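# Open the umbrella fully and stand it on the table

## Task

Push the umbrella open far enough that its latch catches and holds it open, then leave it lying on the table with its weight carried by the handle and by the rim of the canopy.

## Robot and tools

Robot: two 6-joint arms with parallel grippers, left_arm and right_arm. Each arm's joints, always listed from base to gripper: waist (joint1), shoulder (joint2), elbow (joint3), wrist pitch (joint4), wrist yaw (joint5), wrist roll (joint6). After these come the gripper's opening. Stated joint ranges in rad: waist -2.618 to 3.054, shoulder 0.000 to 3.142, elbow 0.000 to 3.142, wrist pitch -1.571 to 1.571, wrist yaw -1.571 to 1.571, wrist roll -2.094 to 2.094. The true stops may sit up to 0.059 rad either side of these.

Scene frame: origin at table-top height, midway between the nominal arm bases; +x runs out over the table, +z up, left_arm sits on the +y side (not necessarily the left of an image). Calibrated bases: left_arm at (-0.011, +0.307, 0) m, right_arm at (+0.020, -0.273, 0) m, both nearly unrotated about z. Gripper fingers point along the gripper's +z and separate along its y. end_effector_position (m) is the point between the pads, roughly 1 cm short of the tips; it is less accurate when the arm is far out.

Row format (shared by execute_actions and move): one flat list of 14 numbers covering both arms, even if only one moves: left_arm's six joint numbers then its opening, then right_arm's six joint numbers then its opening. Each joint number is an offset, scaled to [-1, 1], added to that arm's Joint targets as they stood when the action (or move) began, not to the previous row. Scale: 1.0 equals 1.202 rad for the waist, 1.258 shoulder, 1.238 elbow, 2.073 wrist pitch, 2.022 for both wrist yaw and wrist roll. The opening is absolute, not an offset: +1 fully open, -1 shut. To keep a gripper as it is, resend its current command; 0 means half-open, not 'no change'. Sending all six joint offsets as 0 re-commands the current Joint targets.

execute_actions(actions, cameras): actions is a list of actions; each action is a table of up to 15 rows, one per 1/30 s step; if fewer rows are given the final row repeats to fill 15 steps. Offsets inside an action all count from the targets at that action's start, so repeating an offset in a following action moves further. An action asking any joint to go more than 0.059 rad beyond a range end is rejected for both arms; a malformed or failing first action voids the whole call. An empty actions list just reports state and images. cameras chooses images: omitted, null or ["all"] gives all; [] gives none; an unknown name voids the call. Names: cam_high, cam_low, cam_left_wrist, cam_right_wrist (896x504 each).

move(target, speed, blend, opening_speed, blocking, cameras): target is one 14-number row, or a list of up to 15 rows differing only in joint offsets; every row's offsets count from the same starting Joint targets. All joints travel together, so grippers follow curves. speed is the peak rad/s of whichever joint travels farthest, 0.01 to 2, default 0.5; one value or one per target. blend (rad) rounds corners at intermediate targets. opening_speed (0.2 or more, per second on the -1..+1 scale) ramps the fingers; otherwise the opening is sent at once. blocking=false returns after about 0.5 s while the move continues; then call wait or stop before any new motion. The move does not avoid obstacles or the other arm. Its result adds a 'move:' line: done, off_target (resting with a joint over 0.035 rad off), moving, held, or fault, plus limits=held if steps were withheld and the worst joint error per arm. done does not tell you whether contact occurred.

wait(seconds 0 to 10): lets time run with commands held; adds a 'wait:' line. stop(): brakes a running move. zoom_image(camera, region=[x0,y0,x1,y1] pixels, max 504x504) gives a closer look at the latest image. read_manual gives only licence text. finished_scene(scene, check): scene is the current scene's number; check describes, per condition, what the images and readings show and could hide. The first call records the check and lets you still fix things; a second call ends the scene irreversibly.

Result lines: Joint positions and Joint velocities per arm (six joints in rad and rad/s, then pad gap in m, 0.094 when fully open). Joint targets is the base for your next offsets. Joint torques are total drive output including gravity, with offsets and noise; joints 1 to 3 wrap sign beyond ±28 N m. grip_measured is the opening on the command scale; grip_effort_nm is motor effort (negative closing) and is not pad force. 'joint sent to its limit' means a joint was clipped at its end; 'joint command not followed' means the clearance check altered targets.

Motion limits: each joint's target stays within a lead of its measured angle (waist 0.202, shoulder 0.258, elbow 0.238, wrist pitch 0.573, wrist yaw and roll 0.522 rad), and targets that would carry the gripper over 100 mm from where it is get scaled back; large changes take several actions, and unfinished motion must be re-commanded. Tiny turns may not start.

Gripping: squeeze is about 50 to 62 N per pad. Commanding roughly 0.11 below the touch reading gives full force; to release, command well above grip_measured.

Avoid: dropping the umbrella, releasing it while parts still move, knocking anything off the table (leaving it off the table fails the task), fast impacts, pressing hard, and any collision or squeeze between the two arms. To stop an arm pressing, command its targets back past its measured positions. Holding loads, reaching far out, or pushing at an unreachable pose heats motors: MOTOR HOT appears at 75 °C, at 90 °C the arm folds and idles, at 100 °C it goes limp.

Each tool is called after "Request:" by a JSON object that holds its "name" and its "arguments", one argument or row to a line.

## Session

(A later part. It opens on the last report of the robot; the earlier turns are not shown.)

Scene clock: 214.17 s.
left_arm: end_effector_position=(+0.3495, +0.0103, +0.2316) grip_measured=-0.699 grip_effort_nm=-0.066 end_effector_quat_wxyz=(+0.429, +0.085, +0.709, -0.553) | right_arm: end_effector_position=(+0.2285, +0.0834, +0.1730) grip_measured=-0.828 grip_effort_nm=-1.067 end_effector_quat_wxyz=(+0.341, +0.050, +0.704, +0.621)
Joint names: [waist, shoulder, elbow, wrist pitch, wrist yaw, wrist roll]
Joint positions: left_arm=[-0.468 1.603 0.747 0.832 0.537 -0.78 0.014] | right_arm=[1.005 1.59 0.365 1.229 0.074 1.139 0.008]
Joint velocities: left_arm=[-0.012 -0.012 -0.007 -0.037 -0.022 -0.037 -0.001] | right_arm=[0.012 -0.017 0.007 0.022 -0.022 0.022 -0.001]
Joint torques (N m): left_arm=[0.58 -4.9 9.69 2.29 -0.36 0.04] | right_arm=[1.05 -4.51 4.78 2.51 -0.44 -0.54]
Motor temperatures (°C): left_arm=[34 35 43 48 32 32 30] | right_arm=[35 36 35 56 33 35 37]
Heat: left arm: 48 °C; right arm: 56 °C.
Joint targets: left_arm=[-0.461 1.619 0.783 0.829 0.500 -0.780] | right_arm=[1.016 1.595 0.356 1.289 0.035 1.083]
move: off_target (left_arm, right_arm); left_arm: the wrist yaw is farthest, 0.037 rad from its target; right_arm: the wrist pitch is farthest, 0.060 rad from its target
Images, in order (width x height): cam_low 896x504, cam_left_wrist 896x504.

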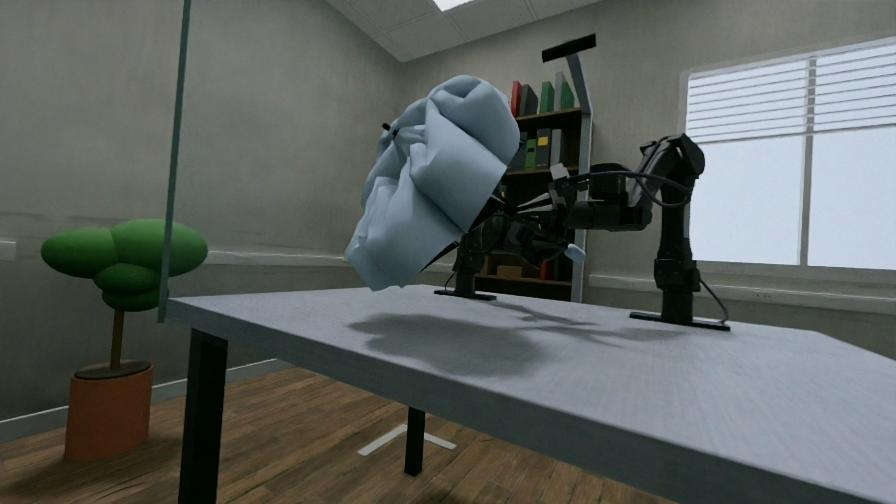

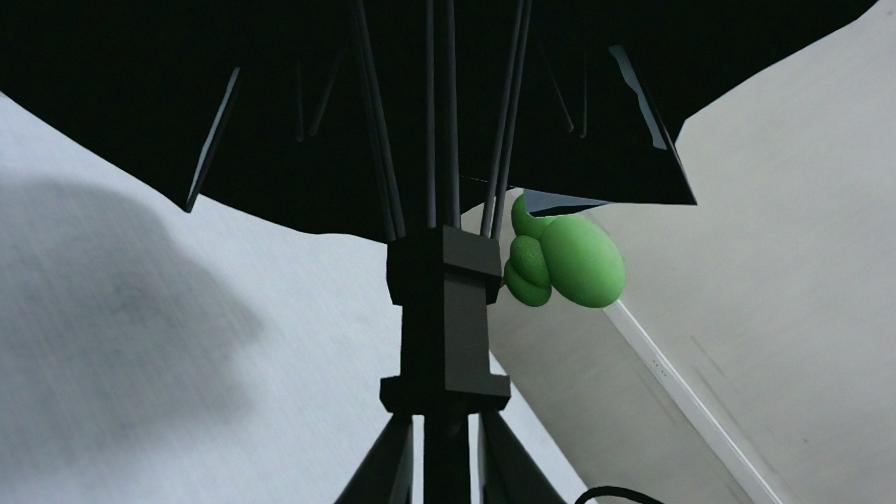

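Request:
{"name": "move", "arguments": {
  "target": [-0.0033, 0.0684, 0.1414, -0.0299, -0.0292, 0, -0.70, 0.0067, 0, 0, 0, -0.0247, 0, -1],
  "speed": 0.15,
  "cameras": ["cam_left_wrist", "cam_high", "cam_right_wrist"]
}}

Scene clock: 221.37 s.
left_arm: end_effector_position=(+0.3795, -0.0050, +0.2518) grip_measured=-0.699 grip_effort_nm=-0.061 end_effector_quat_wxyz=(+0.438, +0.082, +0.704, -0.552) | right_arm: end_effector_position=(+0.2283, +0.0835, +0.1801) grip_measured=-0.828 grip_effort_nm=-1.062 end_effector_quat_wxyz=(+0.343, +0.048, +0.694, +0.631)
Joint names: [waist, shoulder, elbow, wrist pitch, wrist yaw, wrist roll]
Joint positions: left_arm=[-0.472 1.681 0.911 0.764 0.519 -0.781 0.014] | right_arm=[1.001 1.59 0.365 1.257 0.064 1.139 0.008]
Joint velocities: left_arm=[-0.022 0.007 -0.007 -0.007 0.007 -0.007 0.001] | right_arm=[-0.002 -0.007 0.002 -0.037 0.007 0.037 0]
Joint torques (N m): left_arm=[0.59 -5.26 10.88 2.36 -0.77 0.06] | right_arm=[2.21 -4.45 4.72 2.23 -0.89 -0.53]
Motor temperatures (°C): left_arm=[34 36 43 48 32 32 30] | right_arm=[35 36 35 54 33 35 37]
Heat: left arm: 48 °C; right arm: 54 °C.
Joint targets: left_arm=[-0.465 1.705 0.958 0.767 0.441 -0.780] | right_arm=[1.024 1.595 0.356 1.289 -0.015 1.083]
move: off_target (left_arm, right_arm); left_arm: the wrist yaw is farthest, 0.078 rad from its target; right_arm: the wrist yaw is farthest, 0.079 rad from its target
Images, in order (width x height): cam_high 896x504, cam_left_wrist 896x504, cam_right_wrist 896x504.

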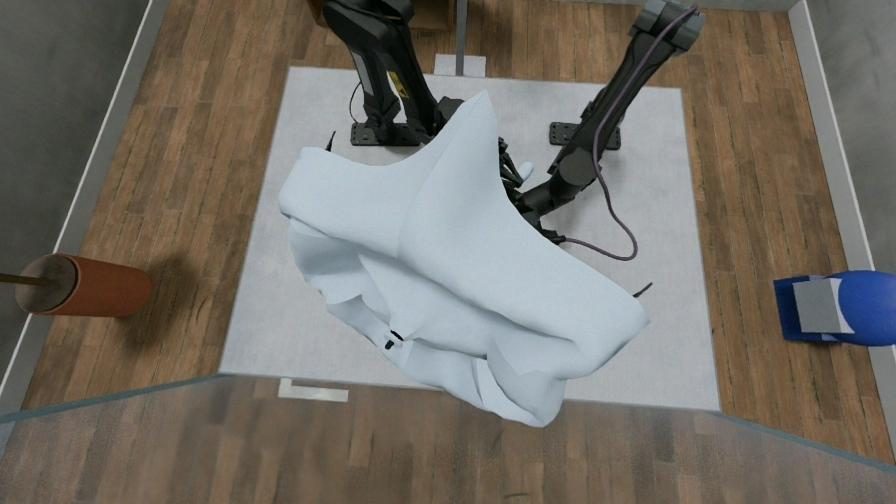

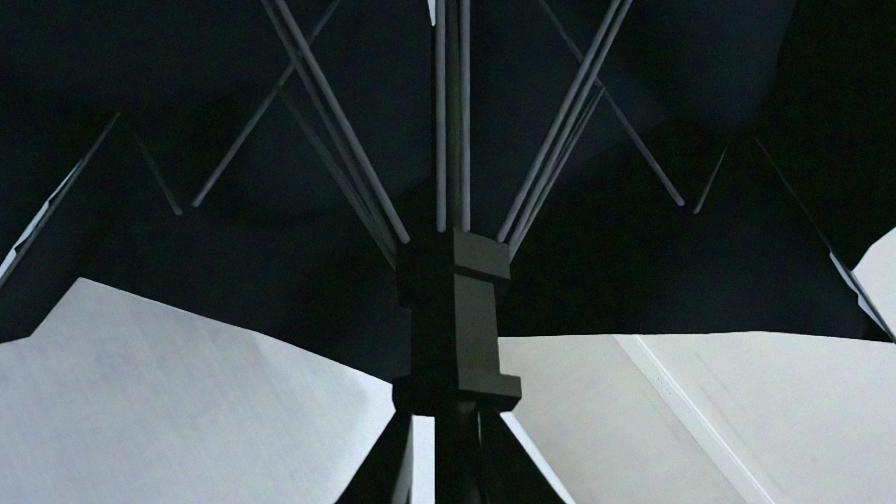

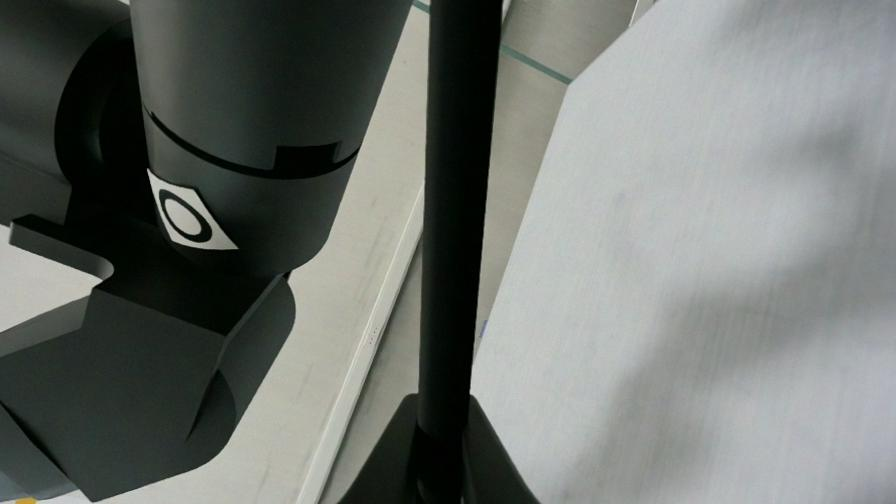

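Request:
{"name": "move", "arguments": {
  "target": [-0.0166, 0.0636, 0.1317, -0.0357, -0.0312, 0, -0.70, 0.0083, 0, 0, 0, -0.0198, 0, -1],
  "speed": 0.15,
  "cameras": ["cam_left_wrist", "cam_high", "cam_low"]
}}

Scene clock: 238.37 s.
left_arm: end_effector_position=(+0.3922, -0.0312, +0.2695) grip_measured=-0.699 grip_effort_nm=-0.056 end_effector_quat_wxyz=(+0.429, +0.098, +0.700, -0.563) | right_arm: end_effector_position=(+0.2402, +0.0746, +0.1947) grip_measured=-0.828 grip_effort_nm=-1.062 end_effector_quat_wxyz=(+0.371, +0.070, +0.671, +0.639)
Joint names: [waist, shoulder, elbow, wrist pitch, wrist yaw, wrist roll]
Joint positions: left_arm=[-0.501 1.75 1.062 0.69 0.532 -0.781 0.014] | right_arm=[0.986 1.59 0.365 1.316 0.112 1.139 0.008]
Joint velocities: left_arm=[-0.012 -0.007 -0.007 -0.022 -0.066 -0.022 0] | right_arm=[-0.007 0.002 -0.012 -0.037 0.022 0.022 0]
Joint torques (N m): left_arm=[1.4 -5.18 12.15 2.36 -1.52 0.06] | right_arm=[4.78 -4.48 4.72 1.66 -1.89 -0.55]
Motor temperatures (°C): left_arm=[34 36 45 48 32 32 30] | right_arm=[35 36 35 53 34 35 37]
Heat: left arm: 48 °C; right arm: 53 °C.
Joint targets: left_arm=[-0.485 1.785 1.121 0.693 0.378 -0.780] | right_arm=[1.034 1.595 0.356 1.289 -0.055 1.083]
move: off_target (left_arm, right_arm); left_arm: the wrist yaw is farthest, 0.154 rad from its target; right_arm: the wrist yaw is farthest, 0.167 rad from its target
Images, in order (width x height): cam_high 896x504, cam_low 896x504, cam_left_wrist 896x504.

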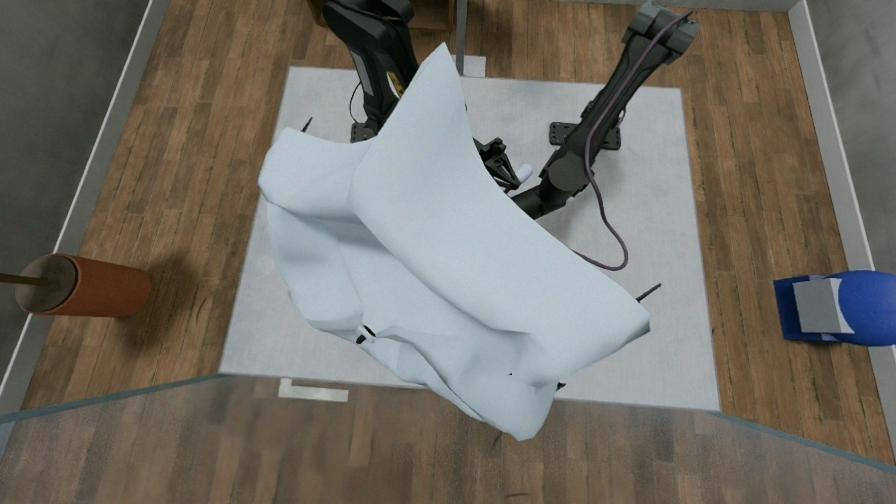

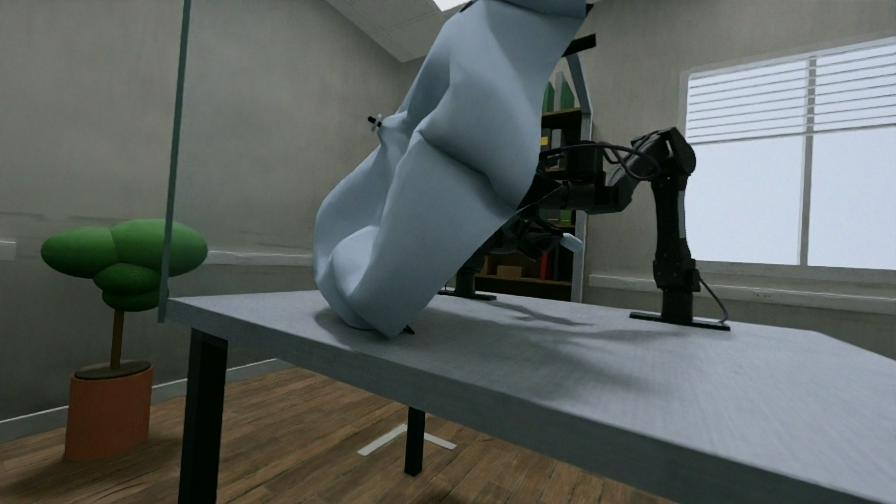

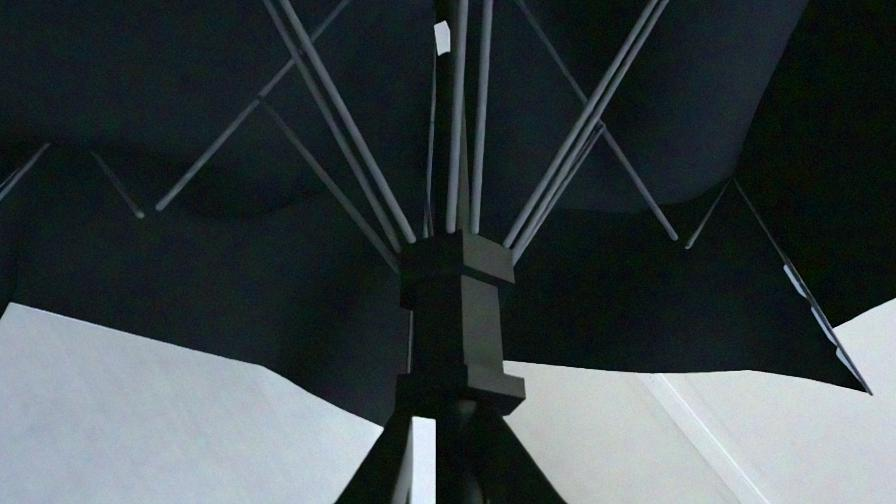

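Request:
{"name": "move", "arguments": {
  "target": [0.0150, -0.1328, -0.0549, -0.0487, -0.0257, 0, -0.70, 0.0225, -0.1582, 0.0727, -0.1312, -0.0435, 0, -1],
  "speed": 0.15,
  "cameras": ["cam_left_wrist", "cam_high", "cam_low"]
}}

Scene clock: 262.80 s.
left_arm: end_effector_position=(+0.3901, -0.0097, +0.3081) grip_measured=-0.699 grip_effort_nm=-0.056 end_effector_quat_wxyz=(+0.464, +0.066, +0.695, -0.544) | right_arm: end_effector_position=(+0.2215, +0.0854, +0.2213) grip_measured=-0.828 grip_effort_nm=-1.057 end_effector_quat_wxyz=(+0.340, +0.032, +0.685, +0.643)
Joint names: [waist, shoulder, elbow, wrist pitch, wrist yaw, wrist roll]
Joint positions: left_arm=[-0.495 1.626 1.062 0.591 0.439 -0.781 0.014] | right_arm=[1.005 1.416 0.421 1.055 0.033 1.129 0.008]
Joint velocities: left_arm=[-0.017 -0.017 0.017 -0.007 0.037 -0.022 0.001] | right_arm=[-0.002 0.002 -0.012 -0.051 -0.051 0.051 0]
Joint torques (N m): left_arm=[2.45 -7.5 6.84 2.36 -1.12 0.06] | right_arm=[5.63 -5.82 8.73 1.58 -1.99 -0.44]
Motor temperatures (°C): left_arm=[34 36 45 50 34 32 30] | right_arm=[35 36 36 49 36 35 37]
Heat: left arm: 50 °C; right arm: 49 °C.
Joint targets: left_arm=[-0.467 1.618 1.053 0.592 0.326 -0.780] | right_arm=[1.061 1.396 0.446 1.017 -0.143 1.083]
move: off_target (left_arm, right_arm); left_arm: the wrist yaw is farthest, 0.113 rad from its target; right_arm: the wrist yaw is farthest, 0.176 rad from its target
Images, in order (width x height): cam_high 896x504, cam_low 896x504, cam_left_wrist 896x504.

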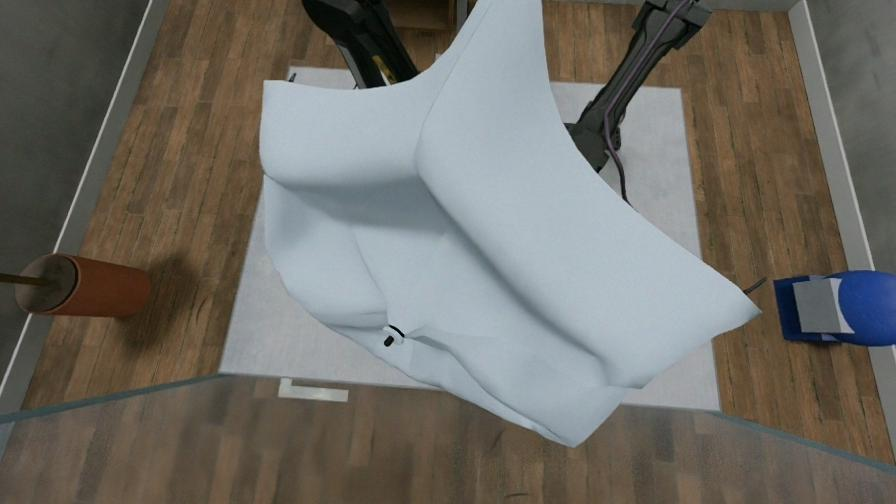

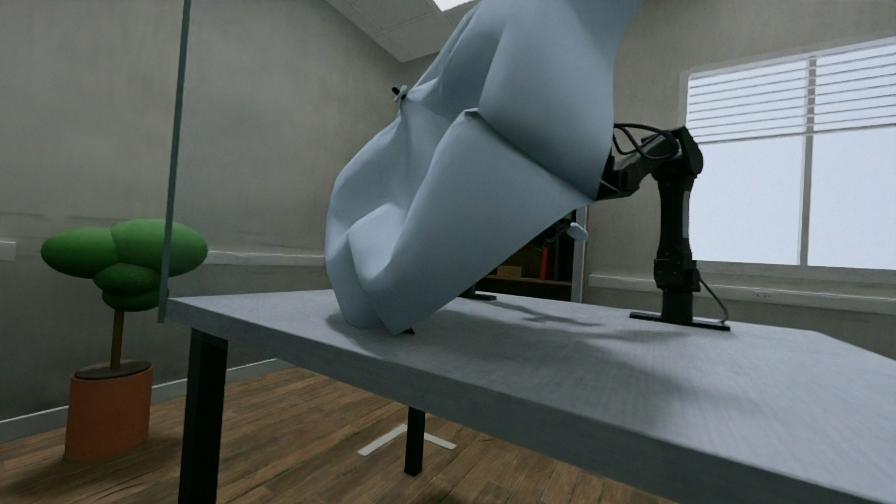

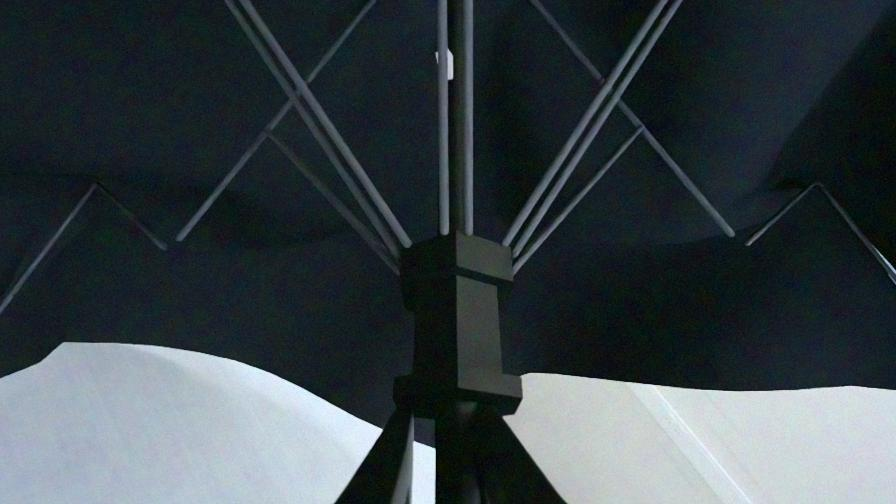

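Request:
{"name": "move", "arguments": {
  "target": [0.005, 0.0827, 0.1672, -0.0531, -0.0054, 0, -0.70, 0.010, 0, 0, 0, -0.0173, 0, -1],
  "speed": 0.15,
  "cameras": ["cam_left_wrist", "cam_high", "cam_low"]
}}

Scene clock: 274.37 s.
left_arm: end_effector_position=(+0.3995, -0.0242, +0.3270) grip_measured=-0.699 grip_effort_nm=-0.056 end_effector_quat_wxyz=(+0.446, +0.082, +0.699, -0.553) | right_arm: end_effector_position=(+0.2242, +0.0836, +0.2389) grip_measured=-0.828 grip_effort_nm=-1.062 end_effector_quat_wxyz=(+0.353, +0.039, +0.665, +0.657)
Joint names: [waist, shoulder, elbow, wrist pitch, wrist yaw, wrist roll]
Joint positions: left_arm=[-0.495 1.674 1.206 0.48 0.489 -0.781 0.014] | right_arm=[1.005 1.402 0.434 1.079 0.051 1.13 0.008]
Joint velocities: left_arm=[0.007 0.007 -0.017 -0.081 0.007 -0.037 0] | right_arm=[-0.002 0.002 -0.012 0.037 -0.037 -0.007 -0.001]
Joint torques (N m): left_arm=[2.97 -4.01 12.14 2.34 -1.71 0.05] | right_arm=[6.86 -4.59 7.51 1.35 -2.59 -0.45]
Motor temperatures (°C): left_arm=[34 36 43 50 34 32 30] | right_arm=[35 36 36 48 38 35 37]
Heat: left arm: 50 °C; right arm: 48 °C.
Joint targets: left_arm=[-0.461 1.722 1.260 0.482 0.315 -0.780] | right_arm=[1.073 1.396 0.446 1.017 -0.178 1.083]
move: off_target (left_arm, right_arm); left_arm: the wrist yaw is farthest, 0.174 rad from its target; right_arm: the wrist yaw is farthest, 0.229 rad from its target
Images, in order (width x height): cam_high 896x504, cam_low 896x504, cam_left_wrist 896x504.

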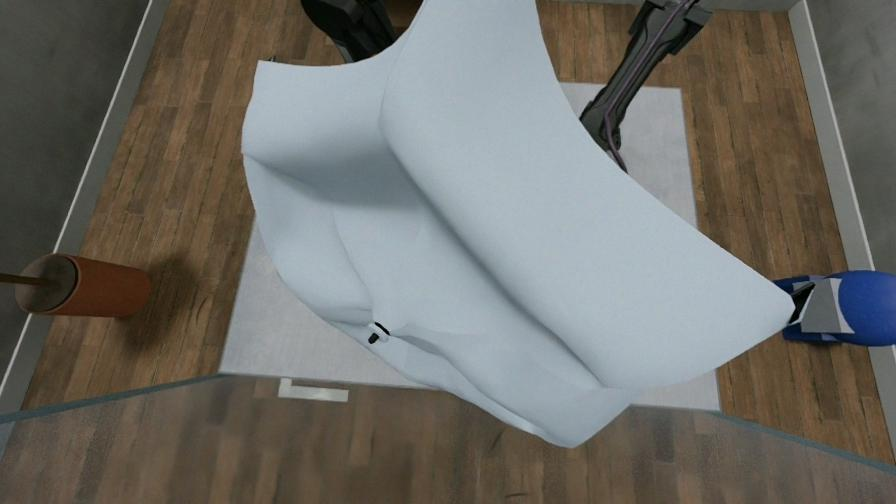

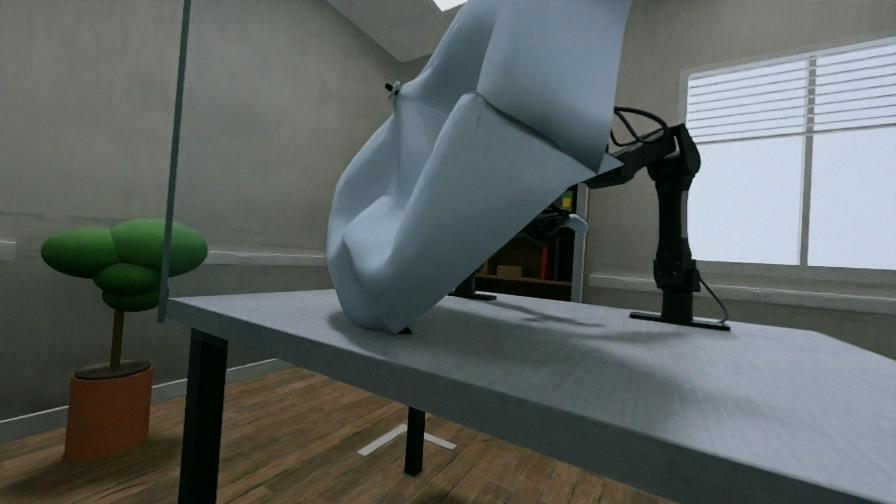

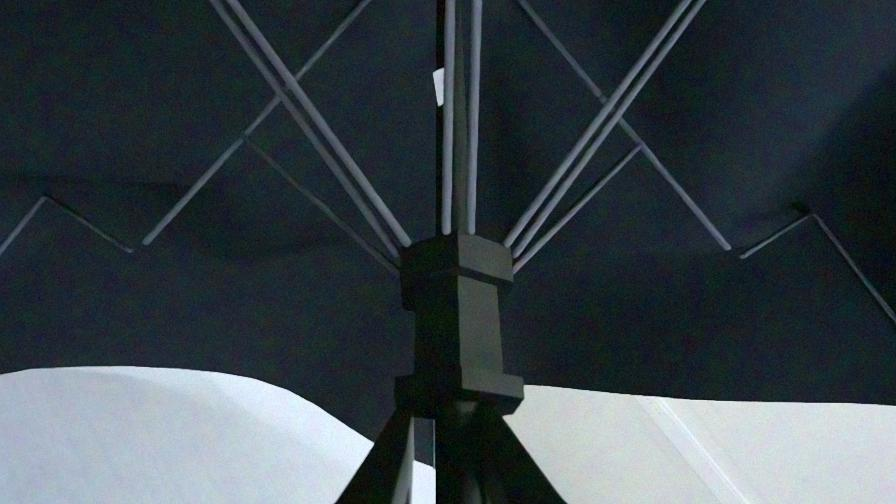

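Request:
{"name": "move", "arguments": {
  "target": [0.0033, 0.0175, 0.1567, -0.0859, -0.0336, 0, -0.70, 0.010, -0.1351, 0.1175, -0.1577, -0.0406, 0, -1],
  "speed": 0.15,
  "cameras": ["cam_left_wrist", "cam_high", "cam_low", "cam_right_wrist"]
}}

Scene clock: 291.43 s.
left_arm: end_effector_position=(+0.4042, -0.0304, +0.3579) grip_measured=-0.699 grip_effort_nm=-0.061 end_effector_quat_wxyz=(+0.420, +0.080, +0.718, -0.549) | right_arm: end_effector_position=(+0.2196, +0.0834, +0.2795) grip_measured=-0.828 grip_effort_nm=-1.062 end_effector_quat_wxyz=(+0.329, +0.043, +0.679, +0.654)
Joint names: [waist, shoulder, elbow, wrist pitch, wrist yaw, wrist roll]
Joint positions: left_arm=[-0.495 1.685 1.398 0.238 0.508 -0.782 0.014] | right_arm=[1.005 1.23 0.555 0.748 0.03 1.166 0.008]
Joint velocities: left_arm=[0.007 0.007 0.012 0.051 -0.022 0.022 0] | right_arm=[0.022 -0.022 -0.012 -0.007 0.022 -0.066 0]
Joint torques (N m): left_arm=[3.33 -3.47 12.46 3.03 -2.55 0.07] | right_arm=[7.94 -3.85 10.71 1.4 -3.28 -0.8]
Motor temperatures (°C): left_arm=[34 36 44 50 36 32 30] | right_arm=[36 36 36 47 41 35 37]
Heat: left arm: 50 °C; right arm: 47 °C.
Joint targets: left_arm=[-0.457 1.744 1.454 0.304 0.247 -0.780] | right_arm=[1.085 1.226 0.591 0.691 -0.260 1.083]
move: off_target (left_arm, right_arm); left_arm: the wrist yaw is farthest, 0.261 rad from its target; right_arm: the wrist yaw is farthest, 0.290 rad from its target

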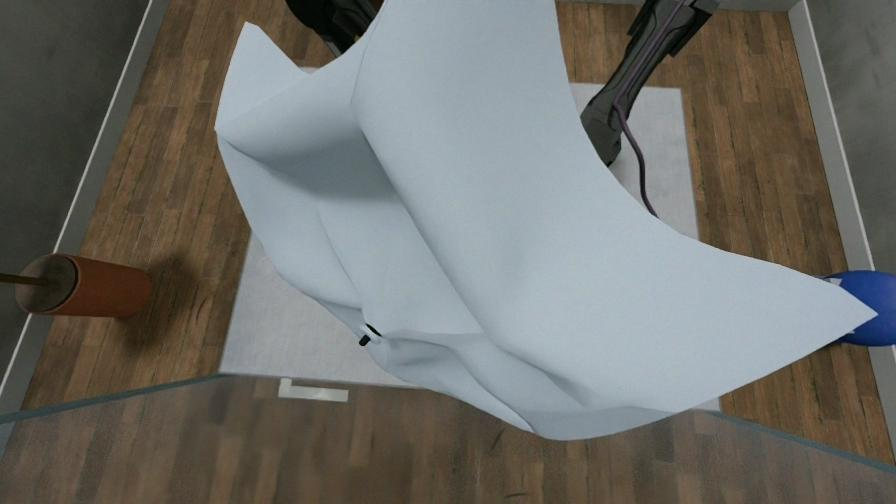

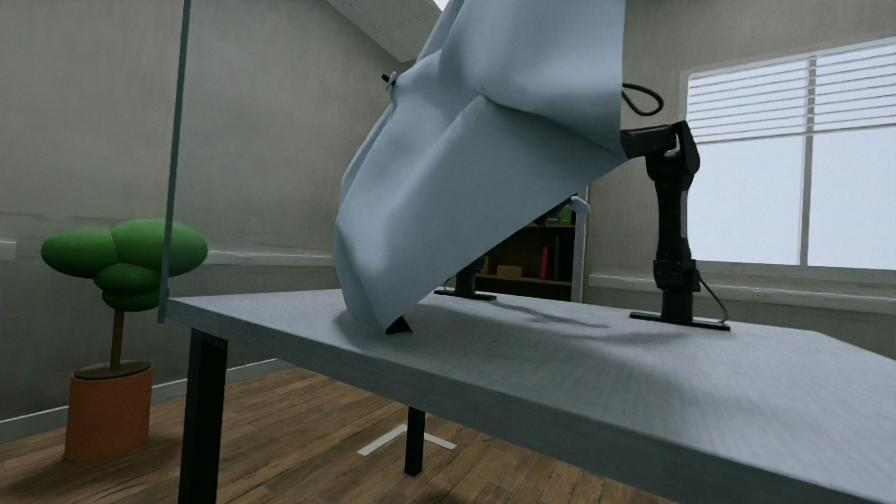

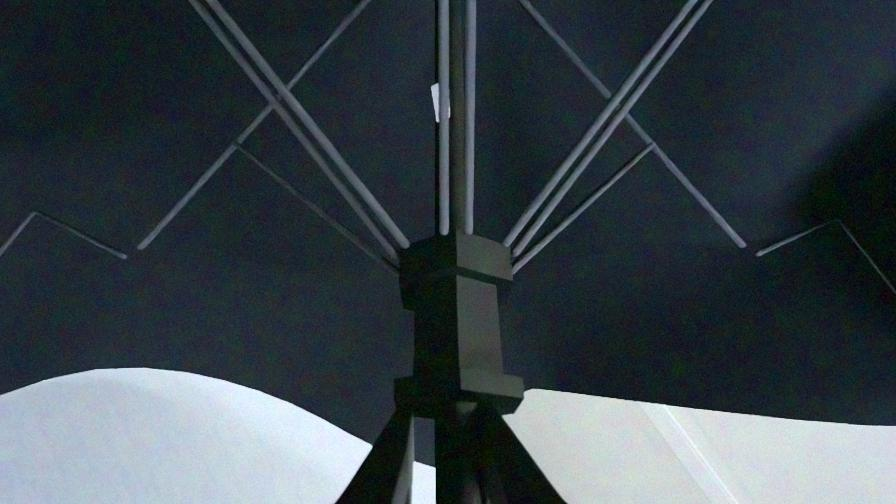

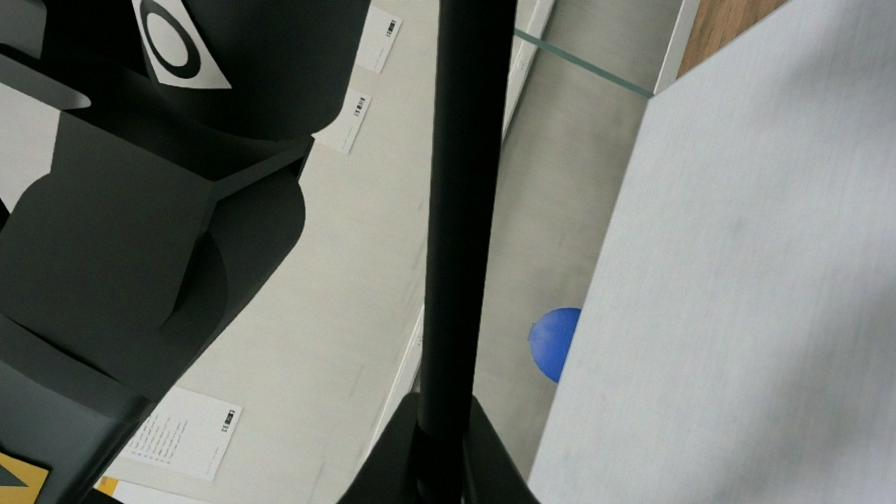

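Request:
{"name": "zoom_image", "arguments": {
  "camera": "cam_low",
  "region": [320, 240, 480, 360]
}}

Request:
{"name": "zoom_image", "arguments": {
  "camera": "cam_low",
  "region": [320, 0, 760, 248]
}}

Scaled by 3.150 from the camera's 896x504 image, which has a finer 1280x720 frame.

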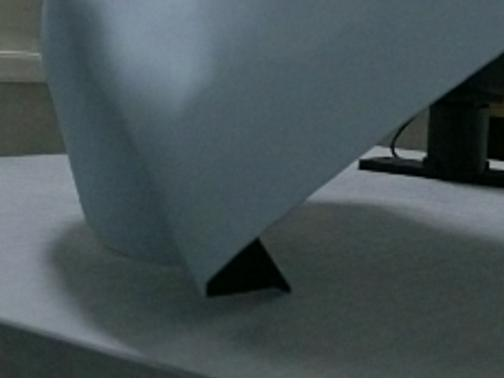

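Scaled by 1.145 from the camera's 896x504 image, which has a finer 1280x720 frame.

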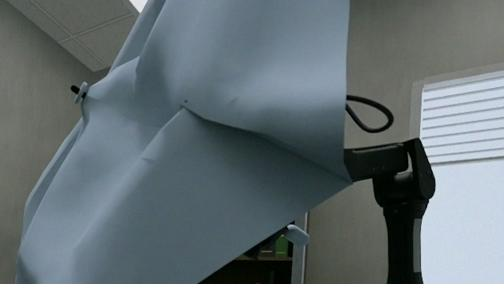

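Request:
{"name": "move", "arguments": {
  "target": [-0.0025, 0.0485, 0.0485, 0.0376, -0.065, 0, -0.70, 0.0191, 0, 0, 0, -0.0495, 0, -1],
  "speed": 0.1,
  "cameras": ["cam_left_wrist", "cam_high", "cam_low", "cam_right_wrist"]
}}

Scene clock: 312.97 s.
left_arm: end_effector_position=(+0.4095, -0.0399, +0.3672) grip_measured=-0.699 grip_effort_nm=-0.061 end_effector_quat_wxyz=(+0.427, +0.079, +0.709, -0.556) | right_arm: end_effector_position=(+0.2189, +0.0801, +0.2903) grip_measured=-0.828 grip_effort_nm=-1.067 end_effector_quat_wxyz=(+0.331, +0.049, +0.666, +0.666)
Joint names: [waist, shoulder, elbow, wrist pitch, wrist yaw, wrist roll]
Joint positions: left_arm=[-0.51 1.719 1.447 0.251 0.491 -0.795 0.014] | right_arm=[1.005 1.213 0.555 0.765 0.035 1.179 0.008]
Joint velocities: left_arm=[-0.007 0.002 -0.007 -0.007 0.007 -0.037 -0.001] | right_arm=[-0.002 -0.012 0.007 0.007 -0.007 -0.007 -0.002]
Joint torques (N m): left_arm=[4.26 -2.03 13.19 3.67 -3.57 0.22] | right_arm=[9.28 -2.55 10.37 1.31 -4 -0.82]
Motor temperatures (°C): left_arm=[34 35 44 57 42 31 30] | right_arm=[36 35 36 46 47 36 37]
Heat: left arm: 57 °C; right arm: 47 °C.
Joint targets: left_arm=[-0.461 1.802 1.512 0.378 0.128 -0.780] | right_arm=[1.098 1.225 0.588 0.698 -0.320 1.093]
move: off_target (left_arm, right_arm); left_arm: the wrist yaw is farthest, 0.376 rad from its target; right_arm: the wrist yaw is farthest, 0.395 rad from its target

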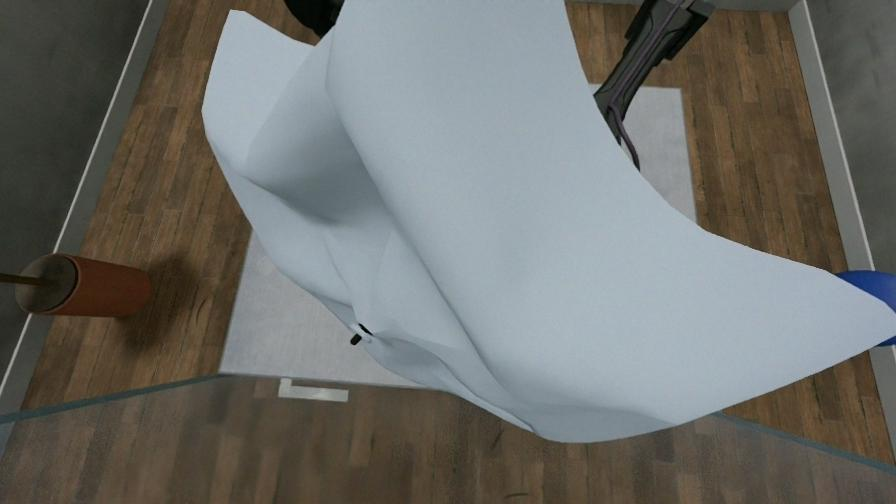

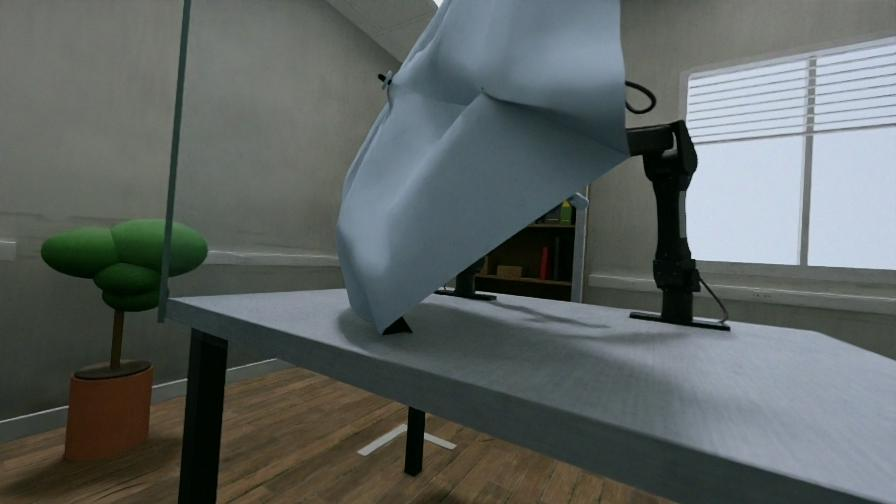

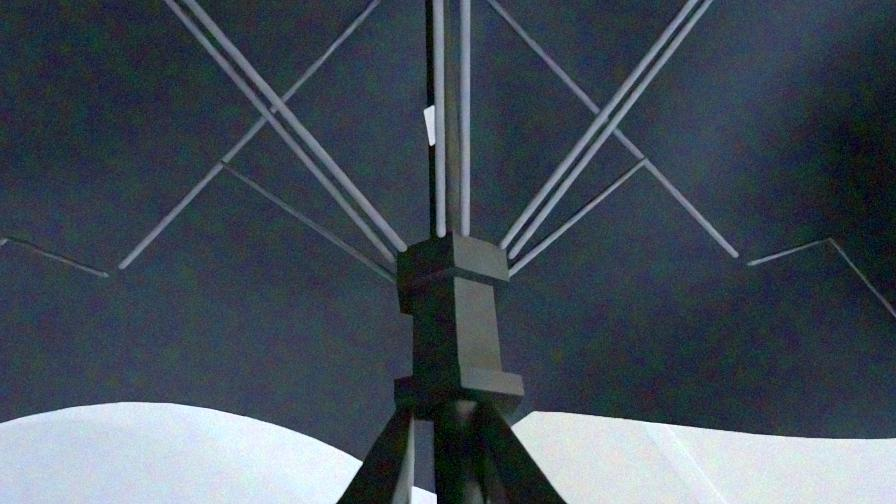

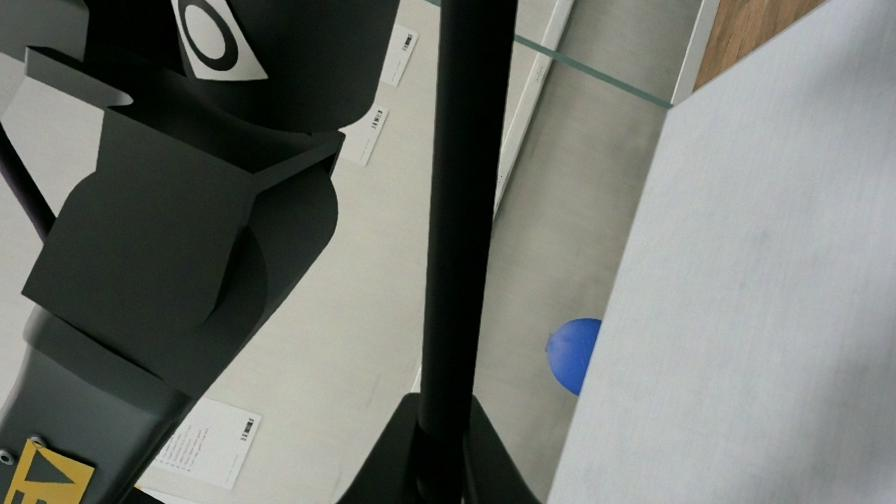

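Request:
{"name": "zoom_image", "arguments": {
  "camera": "cam_left_wrist",
  "region": [340, 0, 560, 290]
}}

Scaled by 1.738 from the camera's 896x504 image, which has a finer 1280x720 frame.

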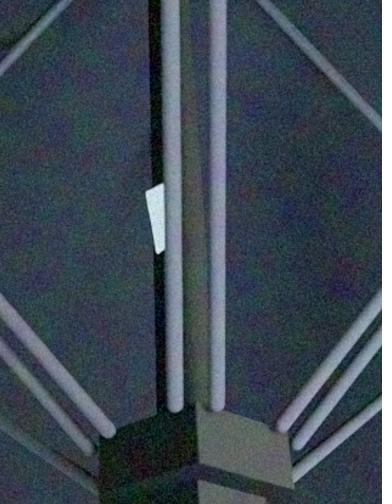

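Request:
{"name": "zoom_image", "arguments": {
  "camera": "cam_left_wrist",
  "region": [560, 60, 896, 380]
}}

Request:
{"name": "zoom_image", "arguments": {
  "camera": "cam_left_wrist",
  "region": [0, 60, 336, 380]
}}

Scaled by 1.500 from the camera's 896x504 image, which has a finer 1280x720 frame.

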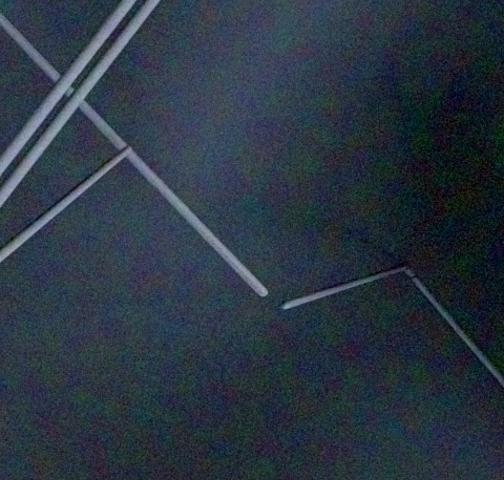

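Scaled by 1.500 from the camera's 896x504 image, which has a finer 1280x720 frame.

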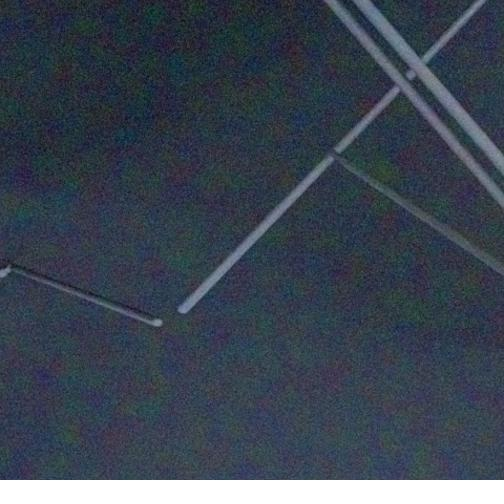

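Request:
{"name": "move", "arguments": {
  "target": [0.0, -0.0525, -0.1212, 0.1399, 0.0692, -0.0648, -0.70, -0.0096, -0.0139, -0.0012, -0.0429, 0.0519, -0.0749, -1],
  "speed": 0.2,
  "cameras": ["cam_left_wrist", "cam_high", "cam_low", "cam_right_wrist"]
}}

Scene clock: 405.20 s.
left_arm: end_effector_position=(+0.4038, -0.0348, +0.4031) grip_measured=-0.698 grip_effort_nm=-0.100 end_effector_quat_wxyz=(+0.469, +0.069, +0.625, -0.620) | right_arm: end_effector_position=(+0.2070, +0.0871, +0.2817) grip_measured=-0.828 grip_effort_nm=-1.057 end_effector_quat_wxyz=(+0.355, -0.017, +0.686, +0.635)
Joint names: [waist, shoulder, elbow, wrist pitch, wrist yaw, wrist roll]
Joint positions: left_arm=[-0.509 1.719 1.357 0.602 0.487 -0.927 0.014] | right_arm=[1.026 1.202 0.565 0.696 0.006 1.036 0.008]
Joint velocities: left_arm=[0.002 -0.002 -0.007 -0.007 0.022 0.007 -0.001] | right_arm=[0.027 -0.017 0.002 -0.022 -0.022 -0.051 0.001]
Joint torques (N m): left_arm=[4.12 -6.58 8.01 2.91 -2.24 0.23] | right_arm=[6 -3.06 9.4 1.14 -2.5 -0.91]
Motor temperatures (°C): left_arm=[35 35 46 66 64 31 30] | right_arm=[37 35 37 43 67 37 38]
Heat: left arm: 66 °C; right arm: 67 °C.
Joint targets: left_arm=[-0.462 1.737 1.362 0.668 0.267 -0.912] | right_arm=[1.086 1.207 0.586 0.609 -0.216 0.941]
move: off_target (left_arm, right_arm); left_arm: the wrist yaw is farthest, 0.219 rad from its target; right_arm: the wrist yaw is farthest, 0.221 rad from its target

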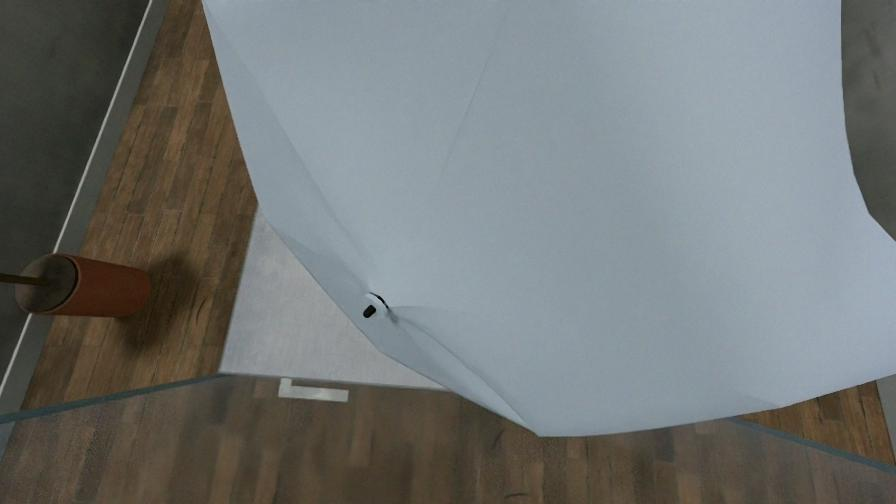

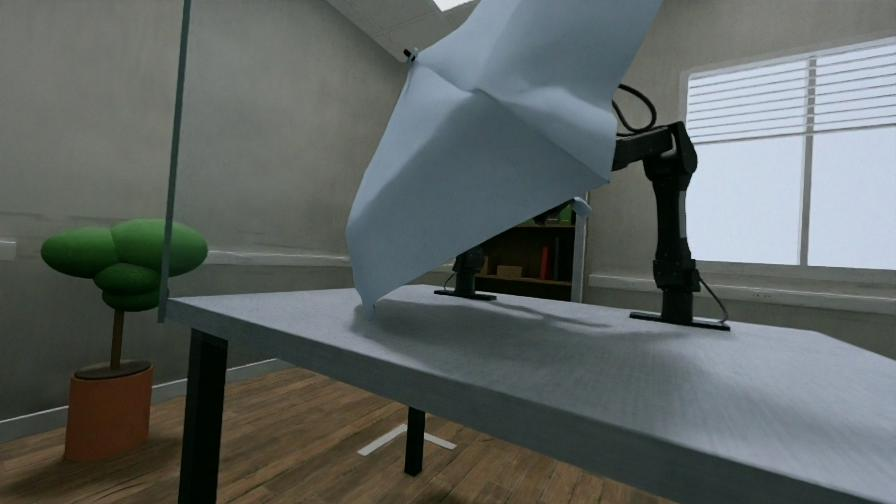

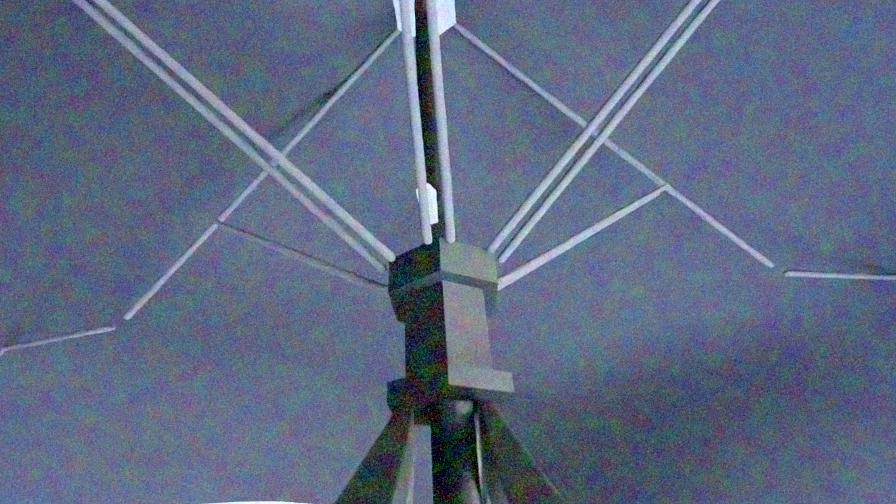

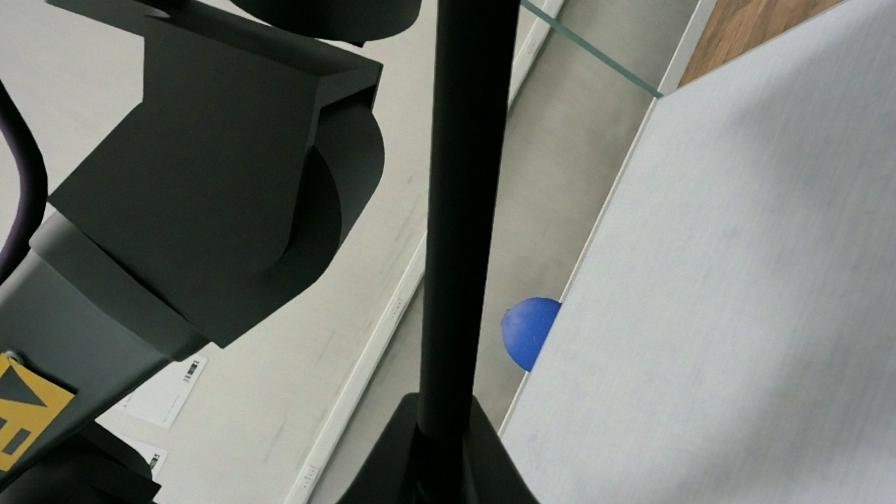

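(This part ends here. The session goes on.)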